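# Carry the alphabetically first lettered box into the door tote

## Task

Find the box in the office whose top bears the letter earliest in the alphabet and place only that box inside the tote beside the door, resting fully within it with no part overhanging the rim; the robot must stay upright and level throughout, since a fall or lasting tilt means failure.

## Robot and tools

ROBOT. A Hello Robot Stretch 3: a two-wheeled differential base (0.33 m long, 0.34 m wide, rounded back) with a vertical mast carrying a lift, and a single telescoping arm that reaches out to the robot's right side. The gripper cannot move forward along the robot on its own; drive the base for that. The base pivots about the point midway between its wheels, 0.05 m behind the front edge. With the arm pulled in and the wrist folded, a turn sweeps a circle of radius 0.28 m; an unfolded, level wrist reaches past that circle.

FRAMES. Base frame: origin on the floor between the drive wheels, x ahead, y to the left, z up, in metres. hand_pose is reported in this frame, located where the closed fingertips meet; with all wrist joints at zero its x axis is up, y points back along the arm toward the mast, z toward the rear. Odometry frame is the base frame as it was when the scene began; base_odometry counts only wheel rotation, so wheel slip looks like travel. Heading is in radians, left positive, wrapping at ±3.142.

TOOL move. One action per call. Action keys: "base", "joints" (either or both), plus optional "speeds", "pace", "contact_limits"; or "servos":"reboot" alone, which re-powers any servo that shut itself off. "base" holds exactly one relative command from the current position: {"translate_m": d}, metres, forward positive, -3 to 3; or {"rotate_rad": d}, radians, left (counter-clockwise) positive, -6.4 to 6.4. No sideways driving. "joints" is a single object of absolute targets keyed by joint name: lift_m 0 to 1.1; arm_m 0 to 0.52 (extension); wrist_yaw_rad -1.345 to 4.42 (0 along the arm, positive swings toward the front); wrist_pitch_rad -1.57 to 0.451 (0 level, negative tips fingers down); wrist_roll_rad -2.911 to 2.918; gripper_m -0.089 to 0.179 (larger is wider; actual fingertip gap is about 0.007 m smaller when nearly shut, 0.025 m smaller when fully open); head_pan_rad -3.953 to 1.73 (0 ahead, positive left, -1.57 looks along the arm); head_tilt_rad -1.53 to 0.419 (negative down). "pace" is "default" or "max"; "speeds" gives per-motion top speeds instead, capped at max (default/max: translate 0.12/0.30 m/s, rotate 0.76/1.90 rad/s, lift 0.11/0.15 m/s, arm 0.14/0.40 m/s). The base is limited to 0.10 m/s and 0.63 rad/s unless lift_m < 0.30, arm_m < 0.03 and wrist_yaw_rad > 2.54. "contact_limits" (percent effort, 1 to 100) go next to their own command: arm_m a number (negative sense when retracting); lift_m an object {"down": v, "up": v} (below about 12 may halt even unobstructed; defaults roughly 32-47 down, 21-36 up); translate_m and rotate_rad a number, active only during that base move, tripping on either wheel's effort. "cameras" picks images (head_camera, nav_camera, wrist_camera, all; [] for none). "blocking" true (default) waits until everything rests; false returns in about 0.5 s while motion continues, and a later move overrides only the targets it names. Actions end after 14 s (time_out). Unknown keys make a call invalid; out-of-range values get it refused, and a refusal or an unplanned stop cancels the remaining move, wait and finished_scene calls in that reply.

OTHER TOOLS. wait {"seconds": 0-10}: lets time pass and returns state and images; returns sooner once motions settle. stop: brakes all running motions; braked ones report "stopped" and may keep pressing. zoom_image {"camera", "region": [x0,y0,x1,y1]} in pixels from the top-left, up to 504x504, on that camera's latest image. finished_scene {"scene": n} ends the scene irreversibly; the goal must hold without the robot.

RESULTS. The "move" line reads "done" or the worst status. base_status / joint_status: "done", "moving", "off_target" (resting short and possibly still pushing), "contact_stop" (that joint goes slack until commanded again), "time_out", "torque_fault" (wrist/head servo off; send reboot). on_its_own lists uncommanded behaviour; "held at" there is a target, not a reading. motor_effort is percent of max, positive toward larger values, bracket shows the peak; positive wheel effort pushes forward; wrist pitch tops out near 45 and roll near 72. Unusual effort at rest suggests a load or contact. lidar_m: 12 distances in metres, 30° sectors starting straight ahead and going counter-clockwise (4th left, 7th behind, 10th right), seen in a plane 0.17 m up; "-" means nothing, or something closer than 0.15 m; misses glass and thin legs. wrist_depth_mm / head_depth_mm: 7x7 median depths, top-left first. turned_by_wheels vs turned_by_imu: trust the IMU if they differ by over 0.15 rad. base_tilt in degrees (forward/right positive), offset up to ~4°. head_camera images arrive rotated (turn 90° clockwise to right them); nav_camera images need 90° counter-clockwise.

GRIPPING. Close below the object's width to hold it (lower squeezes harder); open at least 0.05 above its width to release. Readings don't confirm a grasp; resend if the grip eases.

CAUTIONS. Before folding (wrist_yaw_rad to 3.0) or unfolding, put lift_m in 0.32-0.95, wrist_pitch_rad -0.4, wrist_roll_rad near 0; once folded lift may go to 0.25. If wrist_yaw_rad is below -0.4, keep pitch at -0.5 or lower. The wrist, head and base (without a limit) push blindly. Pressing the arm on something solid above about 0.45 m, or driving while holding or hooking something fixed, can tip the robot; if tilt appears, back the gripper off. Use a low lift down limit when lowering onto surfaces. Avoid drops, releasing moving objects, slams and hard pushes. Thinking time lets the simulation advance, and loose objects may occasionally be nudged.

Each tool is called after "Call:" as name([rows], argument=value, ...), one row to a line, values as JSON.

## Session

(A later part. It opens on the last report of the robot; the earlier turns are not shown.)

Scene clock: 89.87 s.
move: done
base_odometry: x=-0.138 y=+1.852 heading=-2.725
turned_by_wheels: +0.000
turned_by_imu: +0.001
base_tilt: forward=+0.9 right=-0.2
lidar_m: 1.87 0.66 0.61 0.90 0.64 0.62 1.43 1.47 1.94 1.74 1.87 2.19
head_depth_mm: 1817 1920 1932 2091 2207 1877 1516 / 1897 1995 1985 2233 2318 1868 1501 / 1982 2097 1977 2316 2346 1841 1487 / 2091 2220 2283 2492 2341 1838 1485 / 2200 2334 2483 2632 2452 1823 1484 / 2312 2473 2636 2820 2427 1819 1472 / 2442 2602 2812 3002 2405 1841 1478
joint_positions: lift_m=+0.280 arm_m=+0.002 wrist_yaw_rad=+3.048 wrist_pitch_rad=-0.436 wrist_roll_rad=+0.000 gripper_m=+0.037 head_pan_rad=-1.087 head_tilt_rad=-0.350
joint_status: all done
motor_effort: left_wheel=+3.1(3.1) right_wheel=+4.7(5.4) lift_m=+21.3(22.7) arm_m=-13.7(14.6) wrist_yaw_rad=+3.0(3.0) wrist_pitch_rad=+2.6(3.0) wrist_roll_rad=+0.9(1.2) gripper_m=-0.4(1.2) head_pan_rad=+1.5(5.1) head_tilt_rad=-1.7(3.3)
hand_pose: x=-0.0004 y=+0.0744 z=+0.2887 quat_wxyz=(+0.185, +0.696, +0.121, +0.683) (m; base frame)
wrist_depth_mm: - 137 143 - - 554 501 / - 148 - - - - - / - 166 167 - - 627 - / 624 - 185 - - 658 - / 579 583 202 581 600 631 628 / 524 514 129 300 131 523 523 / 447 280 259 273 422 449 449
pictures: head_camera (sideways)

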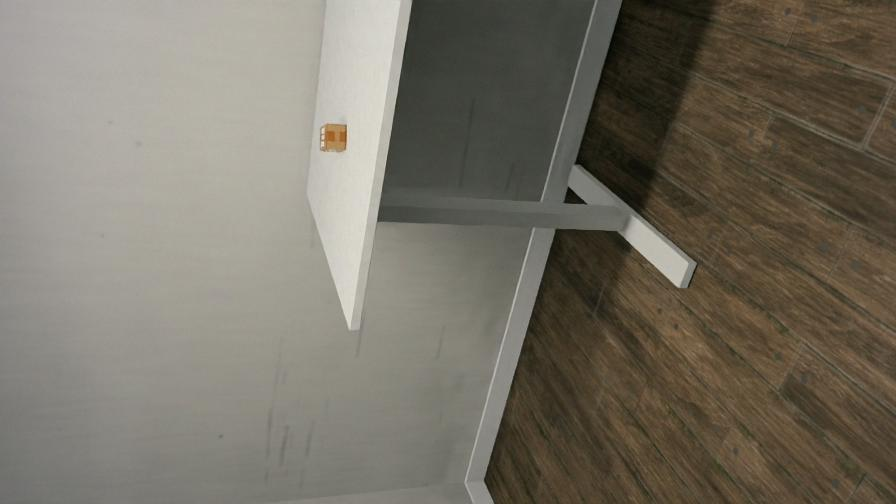

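Call:
move(base={"translate_m": 0.38}, joints={"head_pan_rad": 0.3, "head_tilt_rad": -0.35}, pace="max", cameras=["head_camera", "nav_camera"])

Call:
move(base={"rotate_rad": -1.55}, pace="max", cameras=[])

Call:
move(base={"translate_m": 0.65}, joints={"head_pan_rad": 0.15, "head_tilt_rad": -0.35}, pace="max", cameras=["head_camera", "nav_camera"])

Call:
move(joints={"head_pan_rad": -0.35, "head_tilt_rad": -0.35}, cameras=["head_camera"])

Scene clock: 103.20 s.
move: done
base_odometry: x=-0.486 y=+1.698 heading=-2.725
turned_by_wheels: +0.000
turned_by_imu: +0.000
base_tilt: forward=+0.9 right=-0.2
lidar_m: 1.49 1.08 0.96 0.46 0.94 0.93 1.81 1.85 1.85 2.12 1.72 1.85
head_depth_mm: 1619 1703 1775 1331 2041 1851 1502 / 1659 1754 1815 1441 2073 1745 1500 / 1696 1782 1902 1995 2151 1857 1489 / 1691 1825 1864 2003 2091 1796 1488 / 983 1030 1082 1150 1234 1336 1397 / 891 961 1031 1066 1205 1127 1353 / 849 1000 1076 869 1251 1087 925
base_status: done
joint_positions: lift_m=+0.280 arm_m=+0.002 wrist_yaw_rad=+3.048 wrist_pitch_rad=-0.436 wrist_roll_rad=+0.000 gripper_m=+0.037 head_pan_rad=+0.308 head_tilt_rad=-0.351
joint_status: all done
motor_effort: left_wheel=+6.4(16.2) right_wheel=+1.5(12.2) lift_m=+28.1(28.1) arm_m=-9.1(11.3) wrist_yaw_rad=+2.8(3.0) wrist_pitch_rad=+3.2(3.2) wrist_roll_rad=+0.8(1.2) gripper_m=-0.4(1.1) head_pan_rad=-3.1(5.1) head_tilt_rad=-1.0(3.4)
hand_pose: x=-0.0004 y=+0.0744 z=+0.2887 quat_wxyz=(+0.185, +0.696, +0.121, +0.683) (m; base frame)
wrist_depth_mm: - 138 143 472 - - - / - 148 - 518 - - - / - 163 167 561 - - - / - - 186 627 - - - / 587 580 202 601 604 629 629 / 525 518 128 300 131 520 517 / 444 280 258 272 424 448 447
pictures: head_camera (sideways), nav_camera (sideways)

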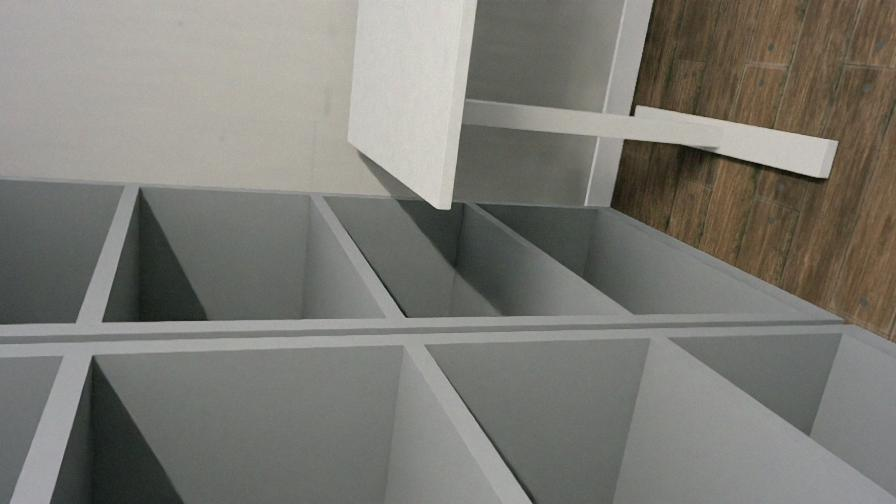

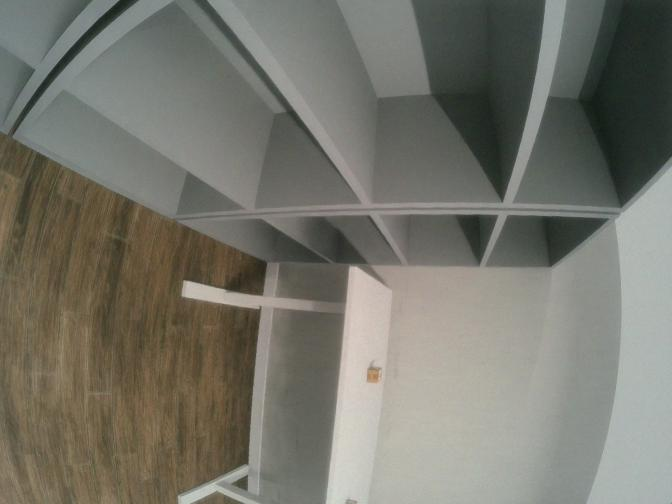

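Scene clock: 105.30 s.
move: done
base_odometry: x=-0.486 y=+1.698 heading=+2.009
turned_by_wheels: -1.550
turned_by_imu: -1.543
base_tilt: forward=+0.9 right=-0.1
lidar_m: 1.72 1.73 1.85 1.49 1.21 0.48 0.46 0.95 0.93 1.81 1.86 1.85
head_depth_mm: 1740 1842 1881 2075 2209 1869 1510 / 1807 1906 1940 2133 2241 1841 1490 / 1871 1969 1969 2165 2237 1829 1491 / 1913 2037 2116 2324 2375 1846 1485 / 2001 2110 2247 2438 2446 1842 1485 / 2047 2194 2343 2473 2417 1842 1479 / 2142 2286 2446 2649 2395 1832 1479
base_status: done
joint_positions: lift_m=+0.280 arm_m=+0.002 wrist_yaw_rad=+3.048 wrist_pitch_rad=-0.436 wrist_roll_rad=+0.000 gripper_m=+0.037 head_pan_rad=+0.301 head_tilt_rad=-0.351
motor_effort: left_wheel=+8.9(18.1) right_wheel=-8.3(14.5) lift_m=+29.2(30.4) arm_m=-23.3(23.6) wrist_yaw_rad=+2.4(3.0) wrist_pitch_rad=+3.0(3.1) wrist_roll_rad=+1.0(1.1) gripper_m=-0.3(1.2) head_pan_rad=-2.5(4.2) head_tilt_rad=+0.3(1.4)
hand_pose: x=-0.0004 y=+0.0744 z=+0.2887 quat_wxyz=(+0.185, +0.696, +0.121, +0.683) (m; base frame)
wrist_depth_mm: - 138 - - - - - / - 148 - - - - - / - 163 190 - - - - / - 718 224 782 792 790 776 / 602 625 205 627 636 627 627 / 523 521 128 298 131 525 525 / 445 281 257 274 419 449 446
pictures: none

Scene clock: 108.77 s.
move: done
base_odometry: x=-0.762 y=+2.287 heading=+2.009
turned_by_wheels: +0.000
turned_by_imu: +0.000
base_tilt: forward=+1.0 right=-0.3
lidar_m: 1.47 1.10 1.58 1.58 2.04 1.49 1.11 1.36 1.88 1.80 1.86 1.29
head_depth_mm: 1200 1266 1350 1019 751 1650 1502 / 1221 1293 1368 1011 789 1663 1503 / 1248 1316 1394 1001 786 1715 1489 / 1264 1341 1405 982 1651 1720 1496 / 1287 1365 1443 992 1674 1773 1440 / 1311 1379 1481 986 1206 1658 1408 / 1333 1432 1524 982 1750 1823 1482
base_status: done
joint_positions: lift_m=+0.280 arm_m=+0.002 wrist_yaw_rad=+3.048 wrist_pitch_rad=-0.436 wrist_roll_rad=+0.000 gripper_m=+0.037 head_pan_rad=+0.147 head_tilt_rad=-0.351
joint_status: all done
motor_effort: left_wheel=+8.3(16.8) right_wheel=-4.6(15.4) lift_m=+26.2(29.3) arm_m=-21.9(23.7) wrist_yaw_rad=+2.3(3.1) wrist_pitch_rad=+2.9(3.1) wrist_roll_rad=+0.7(1.2) gripper_m=-0.1(1.4) head_pan_rad=+1.8(4.3) head_tilt_rad=+1.5(2.1)
hand_pose: x=-0.0004 y=+0.0744 z=+0.2887 quat_wxyz=(+0.185, +0.696, +0.121, +0.683) (m; base frame)
wrist_depth_mm: - 138 - - - - - / - 149 - - - - - / - 167 190 - - - - / 788 738 709 789 794 782 785 / 624 626 205 631 627 624 626 / 516 518 129 299 131 521 523 / 446 280 259 273 422 451 446
pictures: head_camera (sideways), nav_camera (sideways)

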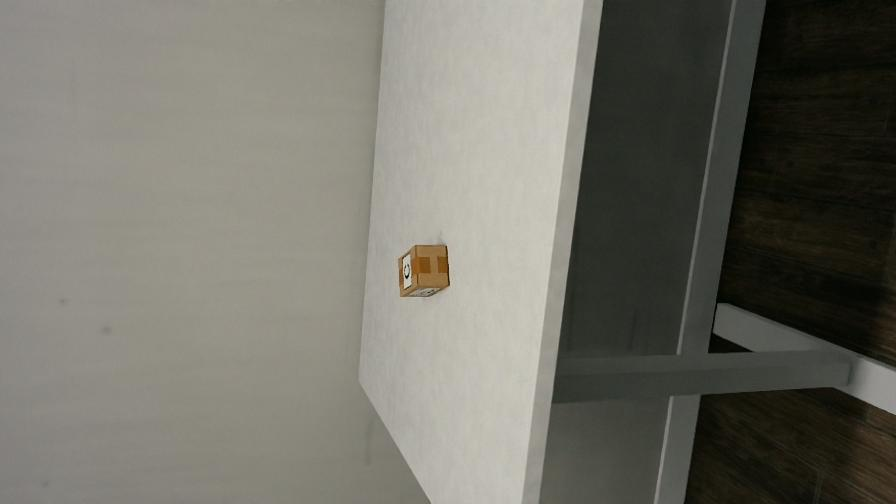

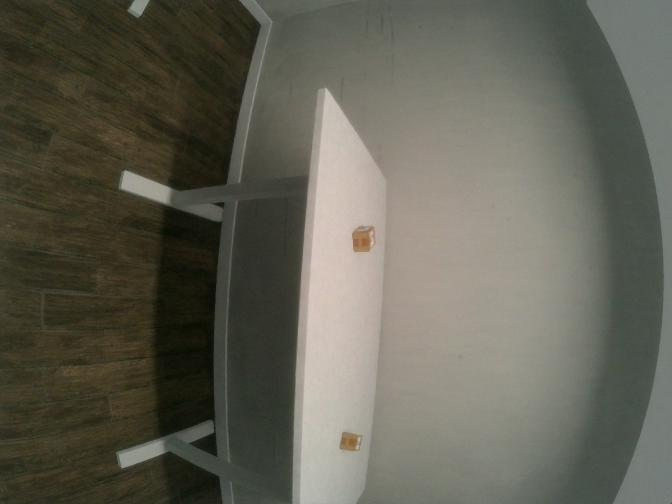

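Scene clock: 109.63 s.
move: done
base_odometry: x=-0.762 y=+2.287 heading=+2.009
turned_by_wheels: +0.000
turned_by_imu: +0.000
base_tilt: forward=+0.9 right=-0.2
lidar_m: 1.47 1.10 1.58 1.58 2.04 1.49 1.11 1.37 1.87 1.80 1.86 1.29
head_depth_mm: 1431 1520 1613 1019 1362 1482 1464 / 1374 1473 1558 1005 1846 1810 1491 / 1349 1427 1505 1006 1767 1852 1480 / 1312 1383 1464 999 1689 1783 1485 / 1268 1343 1415 996 1627 1728 1476 / 1229 1308 1376 986 773 1664 1471 / 1202 1266 1348 973 772 1636 1471
joint_positions: lift_m=+0.280 arm_m=+0.002 wrist_yaw_rad=+3.048 wrist_pitch_rad=-0.436 wrist_roll_rad=+0.000 gripper_m=+0.037 head_pan_rad=-0.359 head_tilt_rad=-0.351
joint_status: all done
motor_effort: left_wheel=+8.0(8.4) right_wheel=-4.3(4.9) lift_m=+25.7(26.5) arm_m=-21.8(22.3) wrist_yaw_rad=+2.5(3.1) wrist_pitch_rad=+2.5(3.0) wrist_roll_rad=+0.7(1.1) gripper_m=+0.1(1.2) head_pan_rad=-2.1(5.8) head_tilt_rad=+2.2(3.7)
hand_pose: x=-0.0004 y=+0.0744 z=+0.2887 quat_wxyz=(+0.185, +0.696, +0.121, +0.683) (m; base frame)
wrist_depth_mm: - 138 - - - - - / - 149 - - - - - / - 166 190 - - - - / 779 752 224 785 780 784 786 / 623 628 204 630 634 626 623 / 523 522 129 299 131 527 526 / 447 280 258 273 422 446 448
pictures: head_camera (sideways)

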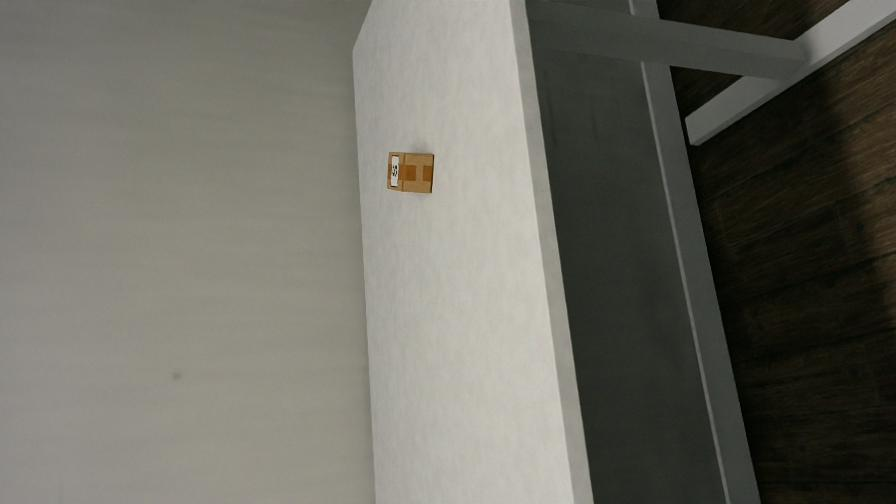

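Call:
zoom_image(camera="head_camera", region=[382, 148, 442, 198])

Call:
move(joints={"head_pan_rad": 0.15, "head_tilt_rad": -0.35}, cameras=["head_camera"])

Call:
zoom_image(camera="head_camera", region=[394, 240, 454, 300])

Call:
move(joints={"head_pan_rad": 1.2, "head_tilt_rad": -0.35}, cameras=["head_camera", "nav_camera"])

Scaled by 8.400 from the camera's 896x504 image, which has a finer 1280x720 frame.

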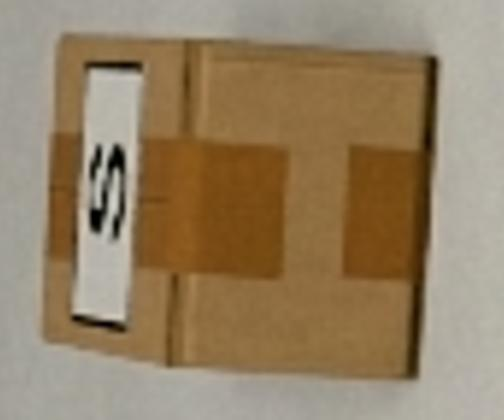

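Scene clock: 115.53 s.
move: done
base_odometry: x=-0.762 y=+2.287 heading=+2.009
turned_by_wheels: +0.000
turned_by_imu: +0.001
base_tilt: forward=+1.1 right=-0.2
lidar_m: 1.47 1.10 1.58 1.58 2.05 1.48 1.11 1.37 1.87 1.80 1.86 1.29
head_depth_mm: 1202 1260 1341 1016 753 1639 1499 / 1218 1290 1370 1007 788 1675 1498 / 1246 1326 1389 1003 784 1719 1486 / 1273 1346 1419 989 1639 1730 1483 / 1294 1370 1443 994 1264 1746 1449 / 1315 1420 1502 986 1210 1700 1441 / 1351 1431 1536 979 1791 1823 1470
joint_positions: lift_m=+0.280 arm_m=+0.002 wrist_yaw_rad=+3.048 wrist_pitch_rad=-0.436 wrist_roll_rad=+0.000 gripper_m=+0.037 head_pan_rad=+0.162 head_tilt_rad=-0.351
joint_status: all done
motor_effort: left_wheel=+8.3(8.3) right_wheel=-4.3(5.1) lift_m=+22.4(23.1) arm_m=-20.3(21.2) wrist_yaw_rad=+2.2(2.7) wrist_pitch_rad=+2.7(3.1) wrist_roll_rad=+0.8(1.0) gripper_m=+0.3(1.0) head_pan_rad=+1.3(4.3) head_tilt_rad=+2.7(3.3)
hand_pose: x=-0.0004 y=+0.0744 z=+0.2887 quat_wxyz=(+0.185, +0.696, +0.121, +0.683) (m; base frame)
wrist_depth_mm: - 138 - - - - - / - 149 - - - - - / - 167 189 - - - - / 783 745 224 790 787 785 785 / 629 624 204 627 627 624 627 / 521 526 128 297 131 522 519 / 447 280 258 272 425 451 450
pictures: head_camera (sideways)

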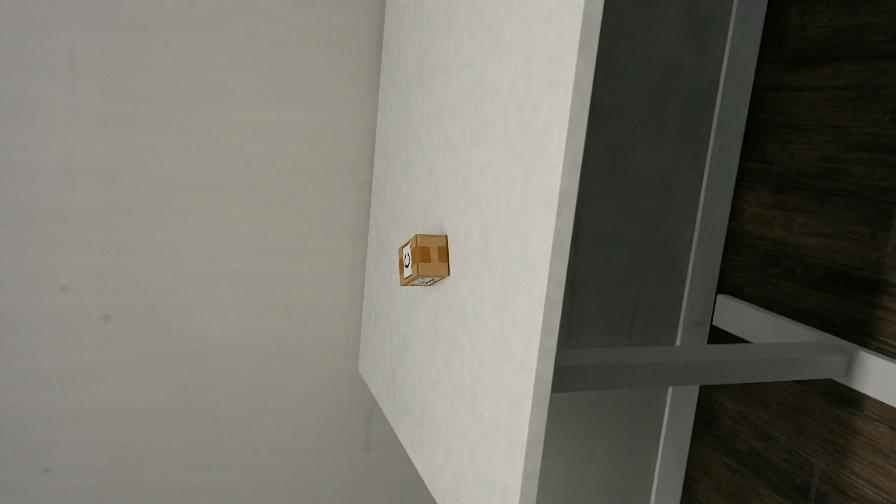

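Scaled by 8.400 from the camera's 896x504 image, which has a finer 1280x720 frame.

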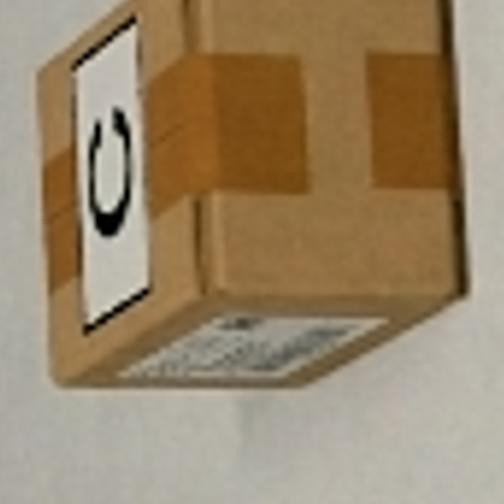

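Scene clock: 116.60 s.
move: done
base_odometry: x=-0.762 y=+2.287 heading=+2.009
turned_by_wheels: +0.000
turned_by_imu: +0.000
base_tilt: forward=+0.9 right=-0.1
lidar_m: 1.47 1.10 1.59 1.58 2.04 1.49 1.11 1.37 1.88 1.80 1.86 1.29
head_depth_mm: 1904 2032 2191 2318 2374 1858 1496 / 1853 1974 2115 2288 2367 1848 1491 / 1806 1921 2081 2225 2351 1846 1495 / 1759 1889 1947 1658 2237 1816 1490 / 1725 1816 1896 2039 2181 1826 1481 / 1666 1764 1839 1389 2133 1841 1478 / 1622 1722 1786 1379 2078 1815 1479
joint_positions: lift_m=+0.280 arm_m=+0.002 wrist_yaw_rad=+3.048 wrist_pitch_rad=-0.436 wrist_roll_rad=+0.000 gripper_m=+0.037 head_pan_rad=+1.229 head_tilt_rad=-0.351
joint_status: all done
motor_effort: left_wheel=+8.2(8.3) right_wheel=-4.3(5.1) lift_m=+21.5(22.5) arm_m=-19.9(20.7) wrist_yaw_rad=+2.7(3.0) wrist_pitch_rad=+2.5(3.0) wrist_roll_rad=+0.8(1.1) gripper_m=+0.0(1.0) head_pan_rad=+1.1(4.8) head_tilt_rad=+3.0(6.0)
hand_pose: x=-0.0004 y=+0.0744 z=+0.2887 quat_wxyz=(+0.185, +0.696, +0.121, +0.683) (m; base frame)
wrist_depth_mm: - 137 - - - - - / - 149 - - - - - / - 166 190 - - - - / 778 743 224 788 789 782 799 / 628 625 203 623 631 623 628 / 520 520 129 298 131 522 516 / 446 280 258 273 425 450 446
pictures: head_camera (sideways), nav_camera (sideways)

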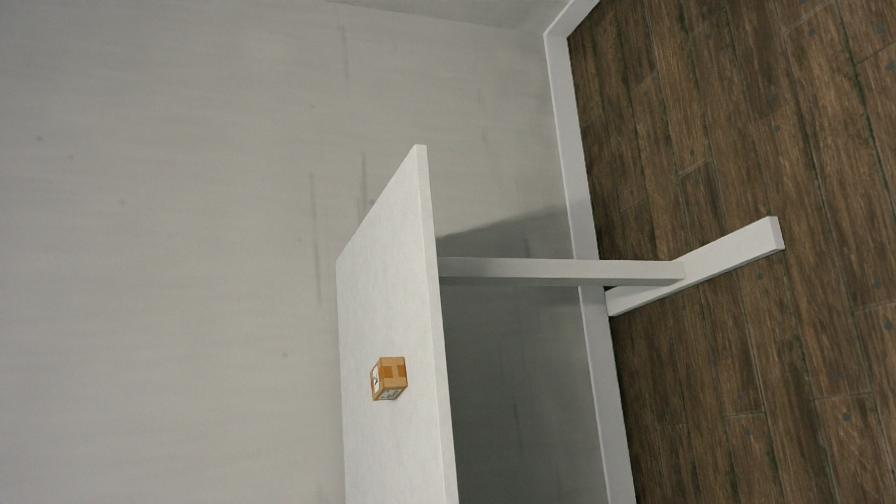

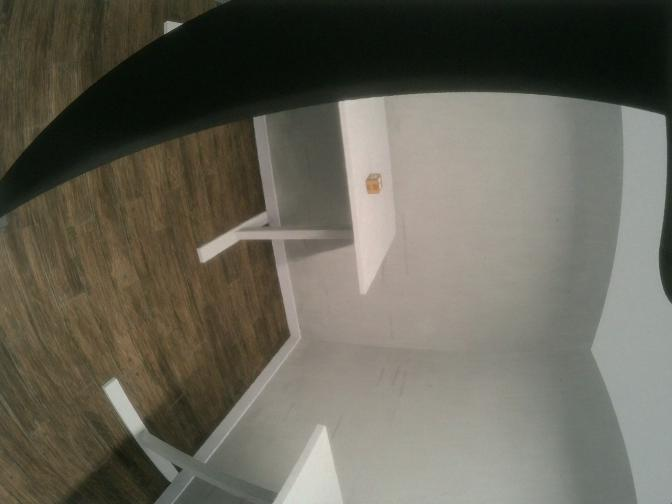

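Call:
zoom_image(camera="head_camera", region=[366, 352, 412, 404])

Call:
zoom_image(camera="head_camera", region=[368, 358, 386, 400])

Call:
move(base={"rotate_rad": 1.55}, joints={"head_pan_rad": 0.4, "head_tilt_rad": -0.35}, pace="max", cameras=["head_camera", "nav_camera"])

Scaled by 9.692 from the camera's 896x504 image, which has a finer 1280x720 frame.

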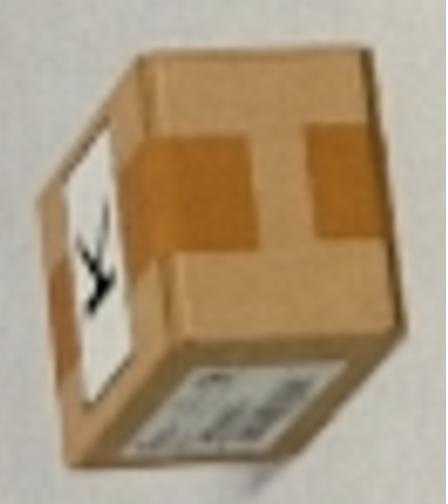

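Scaled by 12.000 from the camera's 896x504 image, which has a finer 1280x720 frame.

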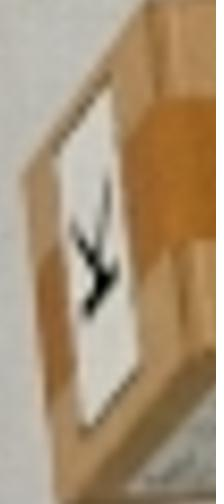

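Scene clock: 122.00 s.
move: done
base_odometry: x=-0.762 y=+2.287 heading=-2.724
turned_by_wheels: +1.550
turned_by_imu: +1.544
base_tilt: forward=+1.1 right=+0.0
lidar_m: 1.58 1.68 1.48 1.11 1.36 1.89 1.80 1.84 1.29 1.47 1.10 1.99
head_depth_mm: 1642 1724 1782 1339 2058 1860 1498 / 1701 1794 1854 1450 2115 1862 1496 / 1769 1861 1923 2069 2213 1864 1486 / 1818 1913 1979 2167 2291 1821 1489 / 1899 1996 2074 1764 2217 1842 1479 / 1934 2058 2122 2141 2283 1833 1483 / 1986 2114 2167 2116 2186 1788 1481
base_status: done
joint_positions: lift_m=+0.280 arm_m=+0.002 wrist_yaw_rad=+3.048 wrist_pitch_rad=-0.436 wrist_roll_rad=+0.000 gripper_m=+0.037 head_pan_rad=+0.390 head_tilt_rad=-0.349
joint_status: all done
motor_effort: left_wheel=-8.8(15.6) right_wheel=+8.5(17.4) lift_m=+25.0(25.1) arm_m=-22.9(23.6) wrist_yaw_rad=+2.5(3.0) wrist_pitch_rad=+2.6(3.0) wrist_roll_rad=+1.1(1.1) gripper_m=+0.0(1.1) head_pan_rad=+3.4(4.3) head_tilt_rad=+2.3(5.3)
hand_pose: x=-0.0004 y=+0.0744 z=+0.2887 quat_wxyz=(+0.185, +0.696, +0.121, +0.683) (m; base frame)
wrist_depth_mm: - 138 - - - - - / - 148 - - - - - / - 166 190 - - - - / 787 746 225 789 779 775 783 / 627 624 204 631 621 631 631 / 520 519 129 298 131 523 522 / 443 279 258 272 425 448 446
pictures: head_camera (sideways), nav_camera (sideways)

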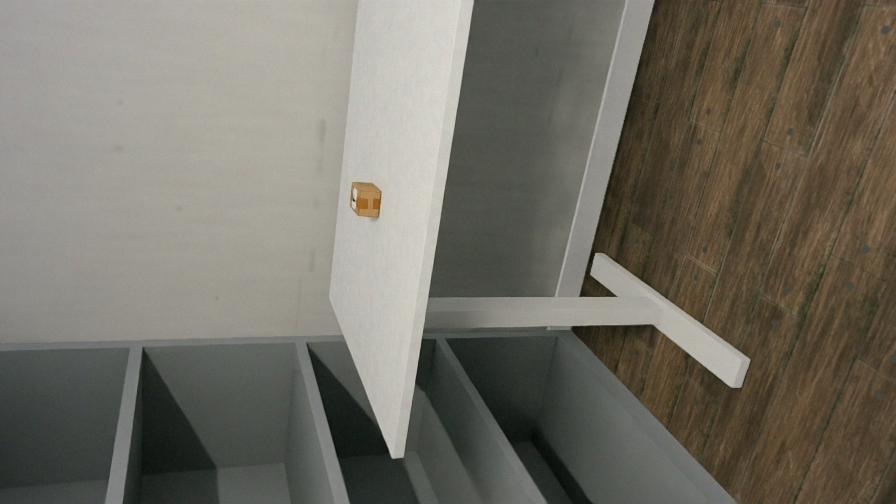

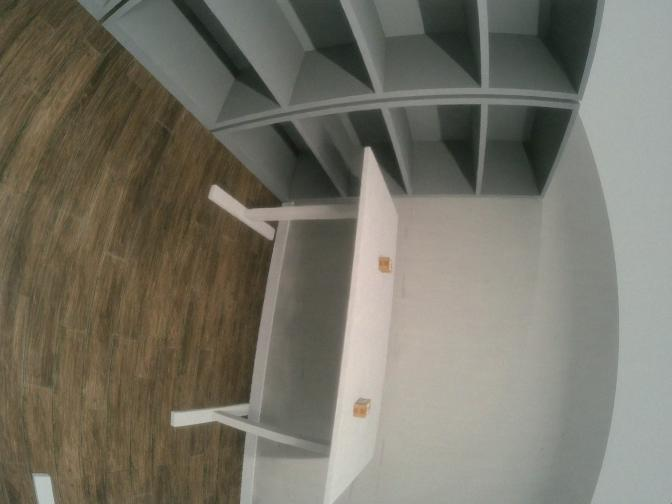

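Call:
zoom_image(camera="head_camera", region=[345, 175, 390, 225])

Call:
zoom_image(camera="head_camera", region=[347, 180, 365, 216])

Call:
move(joints={"head_pan_rad": -0.2, "head_tilt_rad": -0.35}, cameras=["head_camera"])

Scaled by 10.080 from the camera's 896x504 image, which has a finer 1280x720 frame.

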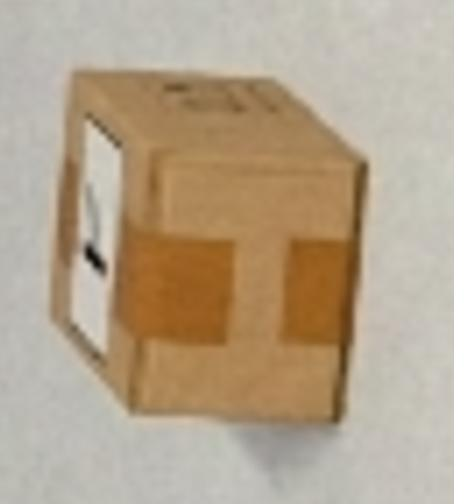

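Scaled by 14.000 from the camera's 896x504 image, which has a finer 1280x720 frame.

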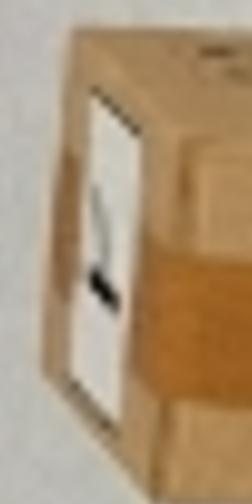

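Scene clock: 125.20 s.
move: done
base_odometry: x=-0.762 y=+2.287 heading=-2.724
turned_by_wheels: +0.000
turned_by_imu: +0.000
base_tilt: forward=+0.9 right=-0.3
lidar_m: 1.58 1.69 1.49 1.11 1.37 1.89 1.80 1.85 1.29 1.47 1.10 2.00
head_depth_mm: 1813 1929 2050 2215 2328 1846 1497 / 1777 1893 2005 2179 2308 1856 1502 / 1748 1842 1942 1625 2252 1817 1492 / 1709 1826 1903 2065 2179 1836 1487 / 1676 1769 1861 1410 2134 1854 1486 / 1646 1741 1827 1397 2139 1836 1485 / 1627 1727 1794 1393 2085 1839 1485
joint_positions: lift_m=+0.280 arm_m=+0.002 wrist_yaw_rad=+3.048 wrist_pitch_rad=-0.436 wrist_roll_rad=+0.000 gripper_m=+0.037 head_pan_rad=-0.208 head_tilt_rad=-0.349
joint_status: all done
motor_effort: left_wheel=-8.8(9.1) right_wheel=+8.5(8.9) lift_m=+30.1(30.7) arm_m=-20.5(21.2) wrist_yaw_rad=+2.7(2.9) wrist_pitch_rad=+2.7(3.1) wrist_roll_rad=+0.8(1.0) gripper_m=+0.3(1.1) head_pan_rad=-2.0(4.8) head_tilt_rad=+2.1(5.4)
hand_pose: x=-0.0004 y=+0.0744 z=+0.2887 quat_wxyz=(+0.185, +0.696, +0.121, +0.683) (m; base frame)
wrist_depth_mm: - 138 - - - - - / - 148 - - - - - / - 166 189 - - - - / 780 757 224 793 788 793 791 / 621 626 204 626 624 634 616 / 524 525 128 298 131 515 522 / 445 280 258 273 422 449 446
pictures: head_camera (sideways)

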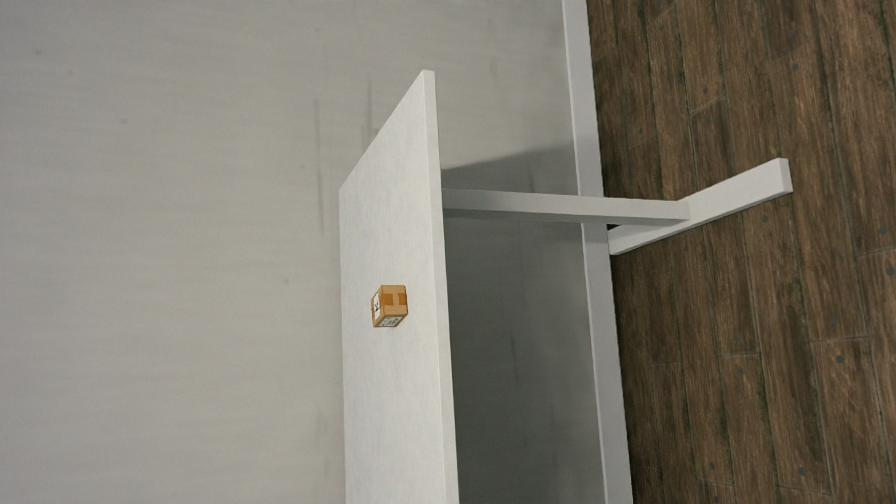

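Call:
move(base={"rotate_rad": -0.45}, pace="max", cameras=[])

Call:
move(base={"translate_m": 0.35}, joints={"head_pan_rad": 0.5, "head_tilt_rad": -0.35}, pace="max", cameras=[])

Call:
move(base={"rotate_rad": 0.45}, joints={"lift_m": 0.9, "wrist_pitch_rad": -0.4, "gripper_m": 0.13}, pace="max", cameras=["head_camera"])

Scene clock: 157.67 s.
move: done
base_odometry: x=-0.762 y=+2.287 heading=+3.109
turned_by_wheels: -0.450
turned_by_imu: -0.447
base_tilt: forward=+1.1 right=+0.0
lidar_m: 1.58 1.98 1.53 1.49 1.58 1.37 1.85 1.80 1.89 1.29 1.47 1.10
head_depth_mm: 1552 1613 1684 1702 1825 1810 1497 / 1708 1780 1867 1970 2050 1858 1498 / 1892 1990 2076 2182 2244 1867 1491 / 2056 2195 2320 2435 2414 1850 1473 / 1955 2078 2202 2336 2391 1820 1492 / 1847 1939 2038 2170 2265 1839 1482 / 1760 1815 1905 1552 2116 1727 1471
base_status: done
joint_positions: lift_m=+0.280 arm_m=+0.002 wrist_yaw_rad=+3.048 wrist_pitch_rad=-0.436 wrist_roll_rad=+0.000 gripper_m=+0.037 head_pan_rad=-0.200 head_tilt_rad=-0.349
motor_effort: left_wheel=+9.9(17.1) right_wheel=-8.6(14.1) lift_m=+28.3(30.4) arm_m=-17.0(17.3) wrist_yaw_rad=+2.9(3.1) wrist_pitch_rad=+2.7(3.1) wrist_roll_rad=+0.9(1.1) gripper_m=-0.2(1.3) head_pan_rad=+3.3(4.2) head_tilt_rad=+0.1(1.3)
hand_pose: x=-0.0004 y=+0.0744 z=+0.2887 quat_wxyz=(+0.185, +0.696, +0.121, +0.683) (m; base frame)
wrist_depth_mm: - 137 - - - - - / - 149 - - - - - / 929 166 190 - - - - / 787 745 224 783 792 785 791 / 622 625 204 629 626 625 626 / 521 524 128 298 131 522 525 / 448 280 258 274 424 447 446
pictures: none

Scene clock: 160.13 s.
move: done
base_odometry: x=-1.111 y=+2.298 heading=+3.110
turned_by_wheels: +0.000
turned_by_imu: +0.000
base_tilt: forward=+0.9 right=+0.0
lidar_m: 1.25 1.24 1.52 1.44 1.29 1.69 2.17 2.11 1.39 1.35 0.87 1.37
head_depth_mm: 1381 1474 1570 1159 1771 1869 1498 / 1406 1485 1584 1141 1777 1700 1464 / 1396 1500 1579 1070 1820 1849 1487 / 1414 1502 1580 1137 1835 1840 1494 / 1435 1524 1608 1125 1848 1841 1485 / 1446 1524 1612 1116 1879 1847 1482 / 1445 1546 1608 1105 1874 1826 1477
base_status: done
joint_positions: lift_m=+0.280 arm_m=+0.002 wrist_yaw_rad=+3.048 wrist_pitch_rad=-0.436 wrist_roll_rad=+0.000 gripper_m=+0.037 head_pan_rad=+0.507 head_tilt_rad=-0.349
joint_status: all done
motor_effort: left_wheel=+8.8(20.5) right_wheel=-1.7(6.7) lift_m=+24.5(28.5) arm_m=-20.5(20.5) wrist_yaw_rad=+2.5(3.0) wrist_pitch_rad=+2.7(3.1) wrist_roll_rad=+1.0(1.2) gripper_m=-0.1(1.3) head_pan_rad=-2.9(5.0) head_tilt_rad=-1.8(3.4)
hand_pose: x=-0.0004 y=+0.0744 z=+0.2887 quat_wxyz=(+0.185, +0.696, +0.121, +0.683) (m; base frame)
wrist_depth_mm: - 138 - - - - - / - 149 - - - - - / - 166 189 - - - - / 783 746 225 794 788 794 788 / 626 629 205 625 629 626 617 / 521 520 129 299 131 521 527 / 445 280 257 272 424 447 446
pictures: none

Scene clock: 165.07 s.
move: done
base_odometry: x=-1.111 y=+2.298 heading=-2.724
turned_by_wheels: +0.450
turned_by_imu: +0.449
base_tilt: forward=+1.0 right=-0.1
lidar_m: 1.24 1.52 1.45 1.28 1.69 2.22 2.11 1.40 1.38 0.87 1.34 1.75
head_depth_mm: 1404 1481 1561 1151 1735 1816 1495 / 1484 1558 1623 1144 1846 1860 1494 / 1560 1631 1715 1132 1941 1852 1491 / 1625 1729 1792 1211 2071 1843 1493 / 1706 1809 1892 1304 2164 1785 1482 / 1778 1875 1935 1404 2219 1776 1488 / 1843 1980 2095 1759 2277 1817 1478
base_status: done
joint_positions: lift_m=+0.900 arm_m=+0.002 wrist_yaw_rad=+3.048 wrist_pitch_rad=-0.419 wrist_roll_rad=+0.000 gripper_m=+0.130 head_pan_rad=+0.500 head_tilt_rad=-0.350
joint_status: all done
motor_effort: left_wheel=-9.5(15.2) right_wheel=+9.3(14.7) lift_m=+29.3(32.8) arm_m=-22.7(23.7) wrist_yaw_rad=+2.6(3.1) wrist_pitch_rad=+3.3(6.4) wrist_roll_rad=+0.9(1.1) gripper_m=+0.0(92.5) head_pan_rad=-2.6(4.6) head_tilt_rad=-1.4(3.0)
hand_pose: x=-0.0002 y=+0.0766 z=+0.9125 quat_wxyz=(+0.180, +0.697, +0.115, +0.684) (m; base frame)
wrist_depth_mm: - 137 - - - - - / - 148 - - - - - / - 164 190 - - - - / - - - - - - - / - - 208 - - - - / - 126 231 - - 125 - / - - 262 - - - -
pictures: head_camera (sideways)

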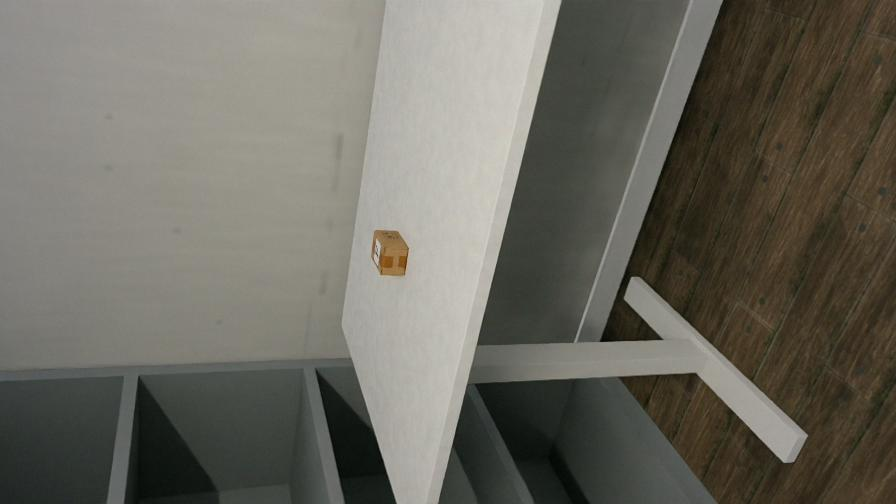

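Call:
zoom_image(camera="head_camera", region=[364, 224, 414, 282])

Call:
zoom_image(camera="head_camera", region=[368, 230, 388, 276])

Call:
move(joints={"head_pan_rad": -1.67, "head_tilt_rad": -0.5}, cameras=["head_camera"])

Scaled by 8.690 from the camera's 896x504 image, which has a finer 1280x720 frame.

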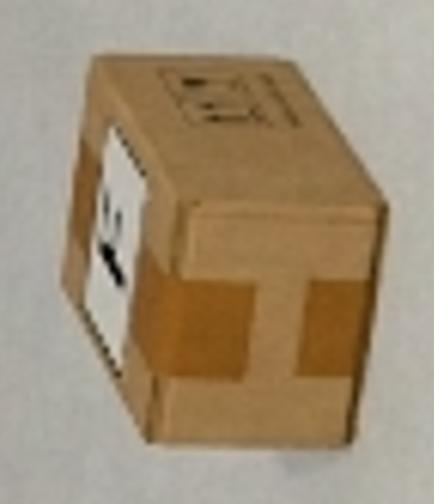

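Scaled by 10.957 from the camera's 896x504 image, which has a finer 1280x720 frame.

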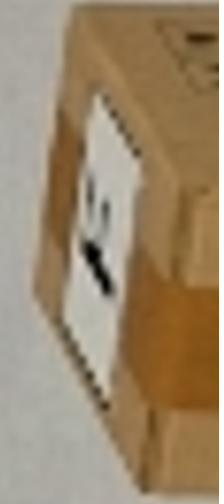

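Scene clock: 169.83 s.
move: done
base_odometry: x=-1.111 y=+2.298 heading=-2.724
turned_by_wheels: +0.000
turned_by_imu: +0.001
base_tilt: forward=+0.9 right=-0.2
lidar_m: 1.24 1.52 1.44 1.29 1.69 2.22 2.11 1.40 1.38 0.87 1.34 1.76
head_depth_mm: 1143 1241 1064 713 1700 1592 - / 1130 1230 1065 712 1674 1640 - / 1119 1209 1056 709 1643 1594 1396 / 1106 1201 1049 709 1613 1575 1386 / 1091 1185 1046 706 1600 1584 1378 / 1078 1172 1041 704 1011 1209 1343 / 1064 1156 1031 701 1539 1584 1313
joint_positions: lift_m=+0.900 arm_m=+0.002 wrist_yaw_rad=+3.048 wrist_pitch_rad=-0.419 wrist_roll_rad=+0.000 gripper_m=+0.130 head_pan_rad=-1.715 head_tilt_rad=-0.502
joint_status: all done
motor_effort: left_wheel=-9.3(9.5) right_wheel=+9.1(9.6) lift_m=+27.6(28.5) arm_m=-21.7(22.5) wrist_yaw_rad=+2.6(3.0) wrist_pitch_rad=+3.1(3.6) wrist_roll_rad=+0.8(1.2) gripper_m=+0.4(1.2) head_pan_rad=+1.6(4.9) head_tilt_rad=-1.6(6.2)
hand_pose: x=-0.0002 y=+0.0766 z=+0.9125 quat_wxyz=(+0.180, +0.697, +0.115, +0.684) (m; base frame)
wrist_depth_mm: - 137 - - - - - / - 147 - - - - - / - 165 190 - - - - / - - - - - - - / - - 209 - - - - / - 126 230 - - 125 - / - - 261 - - - -
pictures: head_camera (sideways)

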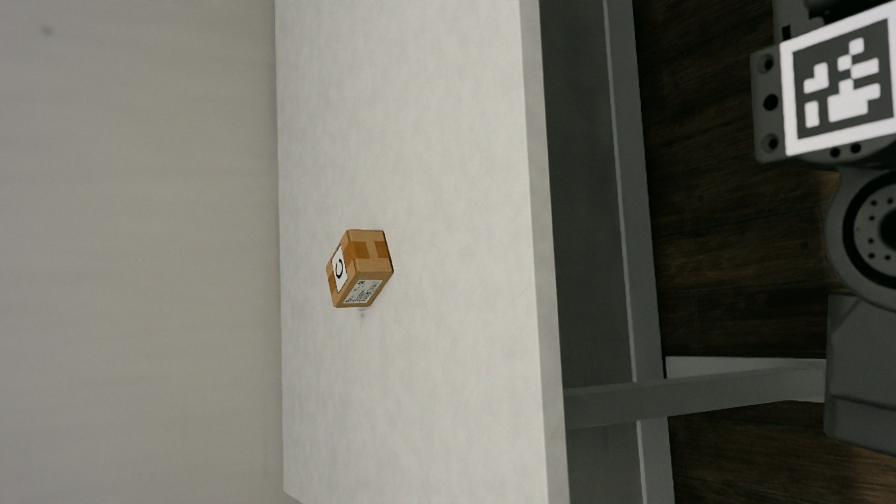

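Call:
move(joints={"head_pan_rad": -0.3, "head_tilt_rad": -0.4, "wrist_yaw_rad": 0.0}, cameras=["head_camera", "wrist_camera"])

Scene clock: 185.07 s.
move: done
base_odometry: x=-1.111 y=+2.298 heading=-2.724
turned_by_wheels: +0.000
turned_by_imu: +0.001
base_tilt: forward=+0.9 right=-0.2
lidar_m: 1.24 1.52 1.45 1.28 1.69 2.22 2.10 1.39 1.37 0.87 1.34 1.76
head_depth_mm: 1584 1689 1827 2012 2136 1765 1435 / 1537 1638 1789 1933 2091 1746 1428 / 1504 1612 1724 1806 2015 1759 1427 / 1459 1560 1644 1133 1973 1702 1390 / 1420 1523 1572 1046 1839 1664 1420 / 1391 1480 1542 1039 1853 1729 1418 / 1364 1441 1504 977 1781 1734 1410
joint_positions: lift_m=+0.900 arm_m=+0.002 wrist_yaw_rad=+0.003 wrist_pitch_rad=-0.419 wrist_roll_rad=+0.000 gripper_m=+0.130 head_pan_rad=-0.289 head_tilt_rad=-0.400
joint_status: all done
motor_effort: left_wheel=-9.4(9.5) right_wheel=+8.9(9.8) lift_m=+25.3(26.5) arm_m=-20.4(21.5) wrist_yaw_rad=-2.4(5.6) wrist_pitch_rad=+3.4(3.7) wrist_roll_rad=+0.8(1.2) gripper_m=-0.1(1.4) head_pan_rad=-3.0(4.8) head_tilt_rad=+3.4(6.2)
hand_pose: x=-0.0207 y=-0.3710 z=+0.9125 quat_wxyz=(+0.692, +0.148, -0.691, -0.146) (m; base frame)
wrist_depth_mm: - - - 513 - - - / - - - - - - - / - - - - - - - / - - - - - - - / - - - - - - - / - 125 - - - 125 - / - - - - - - -
pictures: head_camera (sideways), wrist_camera
Images, in order (width x height): head_camera 896x504, wrist_camera 644x364.

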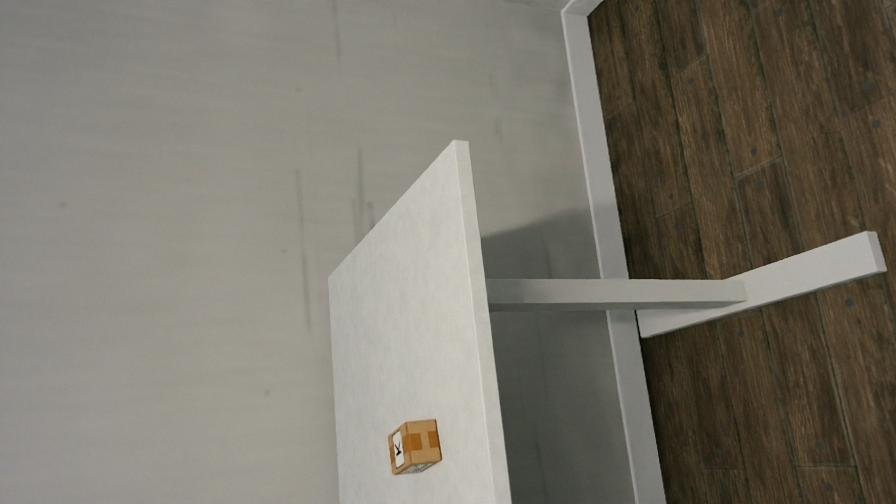

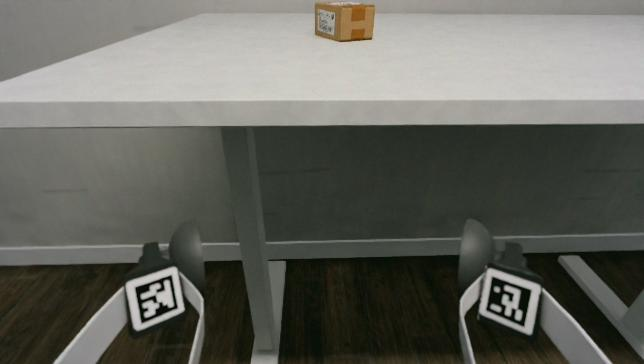

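Call:
zoom_image(camera="head_camera", region=[382, 414, 446, 480])

Scaled by 7.636 from the camera's 896x504 image, which has a finer 1280x720 frame.

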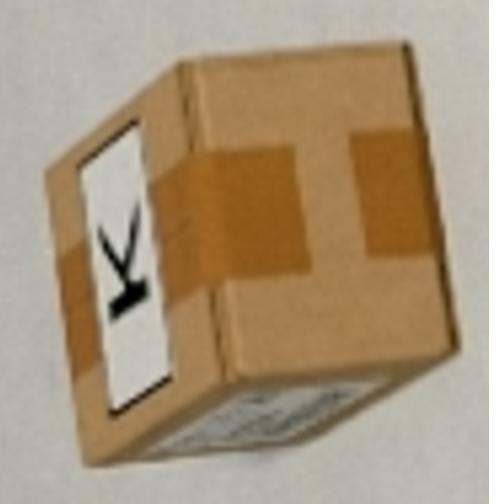

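Call:
move(base={"rotate_rad": 0.48}, joints={"lift_m": 1.08, "head_pan_rad": -1.75, "head_tilt_rad": -0.5}, pace="max", cameras=["wrist_camera"])

Call:
move(base={"translate_m": -0.4}, joints={"gripper_m": 0.15}, cameras=["wrist_camera", "head_camera"])

Scene clock: 222.53 s.
move: done
base_odometry: x=-1.111 y=+2.298 heading=-2.245
turned_by_wheels: +0.479
turned_by_imu: +0.479
base_tilt: forward=+0.9 right=-0.3
lidar_m: 1.52 1.44 1.29 1.29 1.69 2.11 1.40 1.40 0.87 1.33 1.69 1.24
head_depth_mm: - - - - - - - / - - - - - - 1299 / 1116 - - - - - - / 1143 - - - - - - / 1175 - - - - - 1273 / 1213 1319 1471 1573 1800 1572 1322 / 1243 1360 1505 1635 1829 1577 1317
base_status: done
joint_positions: lift_m=+1.080 arm_m=+0.002 wrist_yaw_rad=+0.002 wrist_pitch_rad=-0.418 wrist_roll_rad=+0.000 gripper_m=+0.130 head_pan_rad=-1.766 head_tilt_rad=-0.498
joint_status: all done
measured_speeds: translate_m=+0.000 rotate_rad=+0.000 lift_m=+0.000 arm_m=+0.000 wrist_yaw_rad=+0.000 wrist_pitch_rad=+0.000 wrist_roll_rad=+0.000 head_pan_rad=+0.024 head_tilt_rad=+0.000
motor_effort: left_wheel=-9.6(14.5) right_wheel=+11.6(15.6) lift_m=+28.9(32.5) arm_m=-21.8(21.8) wrist_yaw_rad=-1.4(2.5) wrist_pitch_rad=+3.2(3.7) wrist_roll_rad=+0.9(1.1) gripper_m=-0.1(1.9) head_pan_rad=+2.8(5.2) head_tilt_rad=-2.6(6.2)
hand_pose: x=-0.0210 y=-0.3711 z=+1.0926 quat_wxyz=(+0.692, +0.148, -0.691, -0.146) (m; base frame)
wrist_depth_mm: - - - - - - - / - - - - - - - / - - - - - - - / - - - - - - - / - - - - - - - / - 126 - - - 122 - / - - - - - - 104
pictures: wrist_camera

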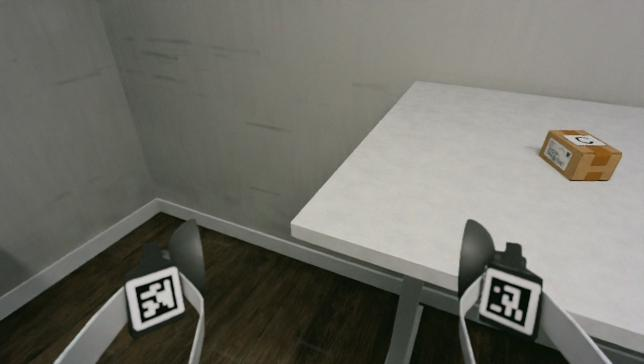

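Scene clock: 227.67 s.
move: done
base_odometry: x=-0.862 y=+2.610 heading=-2.245
turned_by_wheels: +0.000
turned_by_imu: +0.001
base_tilt: forward=+1.0 right=-0.2
lidar_m: 1.91 1.78 1.45 1.62 1.87 1.74 1.77 1.01 1.14 0.83 1.48 1.58
head_depth_mm: - - - - - - - / 951 - - - - - 1299 / 974 - - - - - - / 1000 - - - - - - / 1031 - - - - - 1256 / 1066 1162 1049 705 514 1123 1247 / 1099 1205 1261 704 530 1570 1310
base_status: done
joint_positions: lift_m=+1.080 arm_m=+0.002 wrist_yaw_rad=+0.002 wrist_pitch_rad=-0.418 wrist_roll_rad=+0.000 gripper_m=+0.150 head_pan_rad=-1.750 head_tilt_rad=-0.500
joint_status: all done
motor_effort: left_wheel=-5.2(16.8) right_wheel=-3.7(7.9) lift_m=+21.1(28.7) arm_m=-23.5(23.9) wrist_yaw_rad=-1.5(1.9) wrist_pitch_rad=+2.9(3.6) wrist_roll_rad=+0.8(1.2) gripper_m=+0.6(81.0) head_pan_rad=+3.2(4.5) head_tilt_rad=-1.9(4.0)
hand_pose: x=-0.0210 y=-0.3711 z=+1.0926 quat_wxyz=(+0.692, +0.148, -0.691, -0.146) (m; base frame)
wrist_depth_mm: - - - - - - - / - - - - - - - / - - - - - - - / - - - - - - - / - - - - - - - / - 123 - - - 122 - / 107 - - - - - -
pictures: head_camera (sideways), wrist_camera

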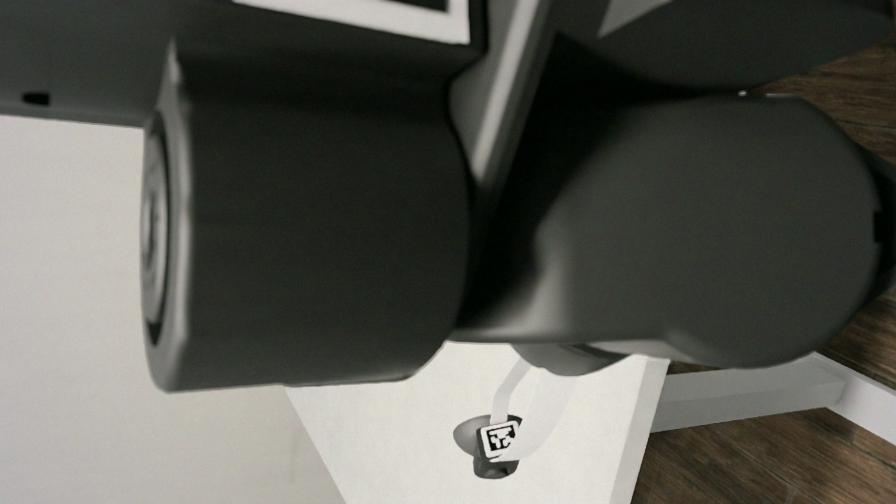

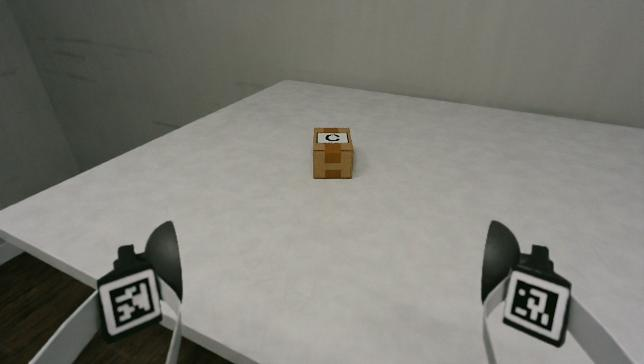

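Call:
move(joints={"wrist_pitch_rad": -0.95, "arm_m": 0.32, "head_pan_rad": -2.2}, contact_limits={"arm_m": 40}, cameras=["wrist_camera", "head_camera"])

Scene clock: 242.30 s.
move: done
base_odometry: x=-0.862 y=+2.610 heading=-2.245
turned_by_wheels: +0.000
turned_by_imu: +0.001
base_tilt: forward=+1.0 right=-0.2
lidar_m: 1.90 1.77 1.44 1.62 1.87 1.75 1.78 1.01 1.14 0.83 1.49 1.58
head_depth_mm: - - - 657 539 1466 1339 / - - - 685 536 1460 1329 / - - - 683 537 471 1329 / - - - 679 534 470 1322 / - - 990 709 533 467 1322 / - - 1052 705 532 453 1322 / - 1029 1039 704 531 453 1327
joint_positions: lift_m=+1.080 arm_m=+0.320 wrist_yaw_rad=+0.002 wrist_pitch_rad=-0.956 wrist_roll_rad=+0.000 gripper_m=+0.150 head_pan_rad=-2.203 head_tilt_rad=-0.500
joint_status: all done
motor_effort: left_wheel=-5.2(5.5) right_wheel=-3.7(4.1) lift_m=+23.4(23.6) arm_m=+24.2(26.9) wrist_yaw_rad=-1.1(1.8) wrist_pitch_rad=+0.6(4.3) wrist_roll_rad=+0.9(1.0) gripper_m=+0.1(1.2) head_pan_rad=+1.4(4.5) head_tilt_rad=-3.1(3.8)
contact_limits: arm_m 40 (drawing in: default 40, maximum 55; extending or still: default 49, maximum 70)
hand_pose: x=-0.0213 y=-0.5930 z=+0.9954 quat_wxyz=(+0.628, +0.326, -0.627, -0.325) (m; base frame)
wrist_depth_mm: - - - 236 - - - / - - - 218 217 - - / 259 261 262 237 256 261 254 / 240 241 241 240 239 239 237 / 223 222 222 222 220 224 220 / 207 124 207 206 205 126 204 / 106 188 192 192 192 188 191
pictures: head_camera (sideways), wrist_camera

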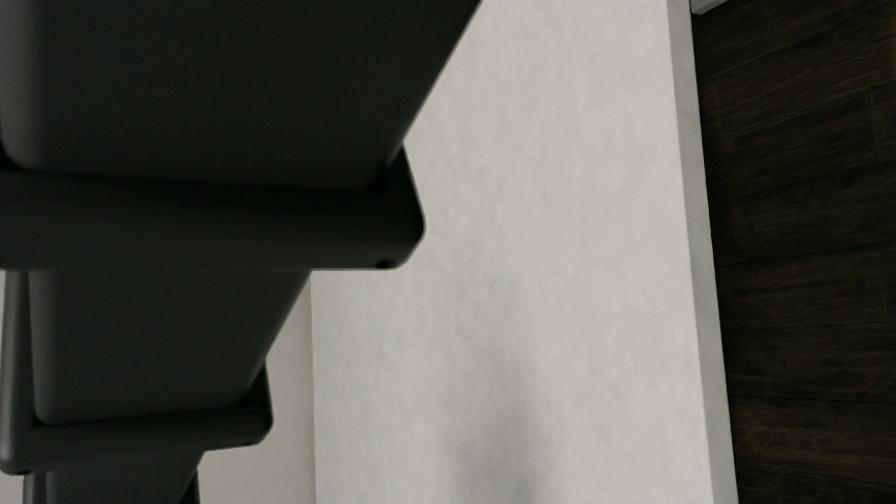

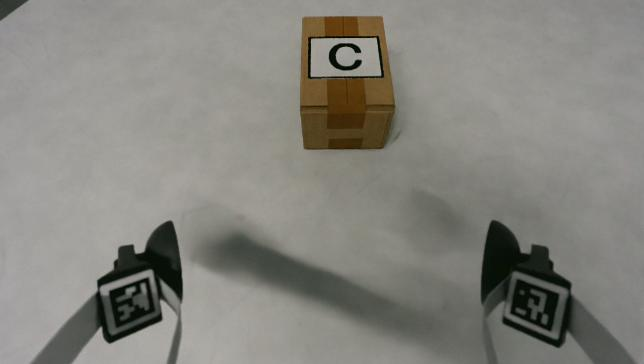

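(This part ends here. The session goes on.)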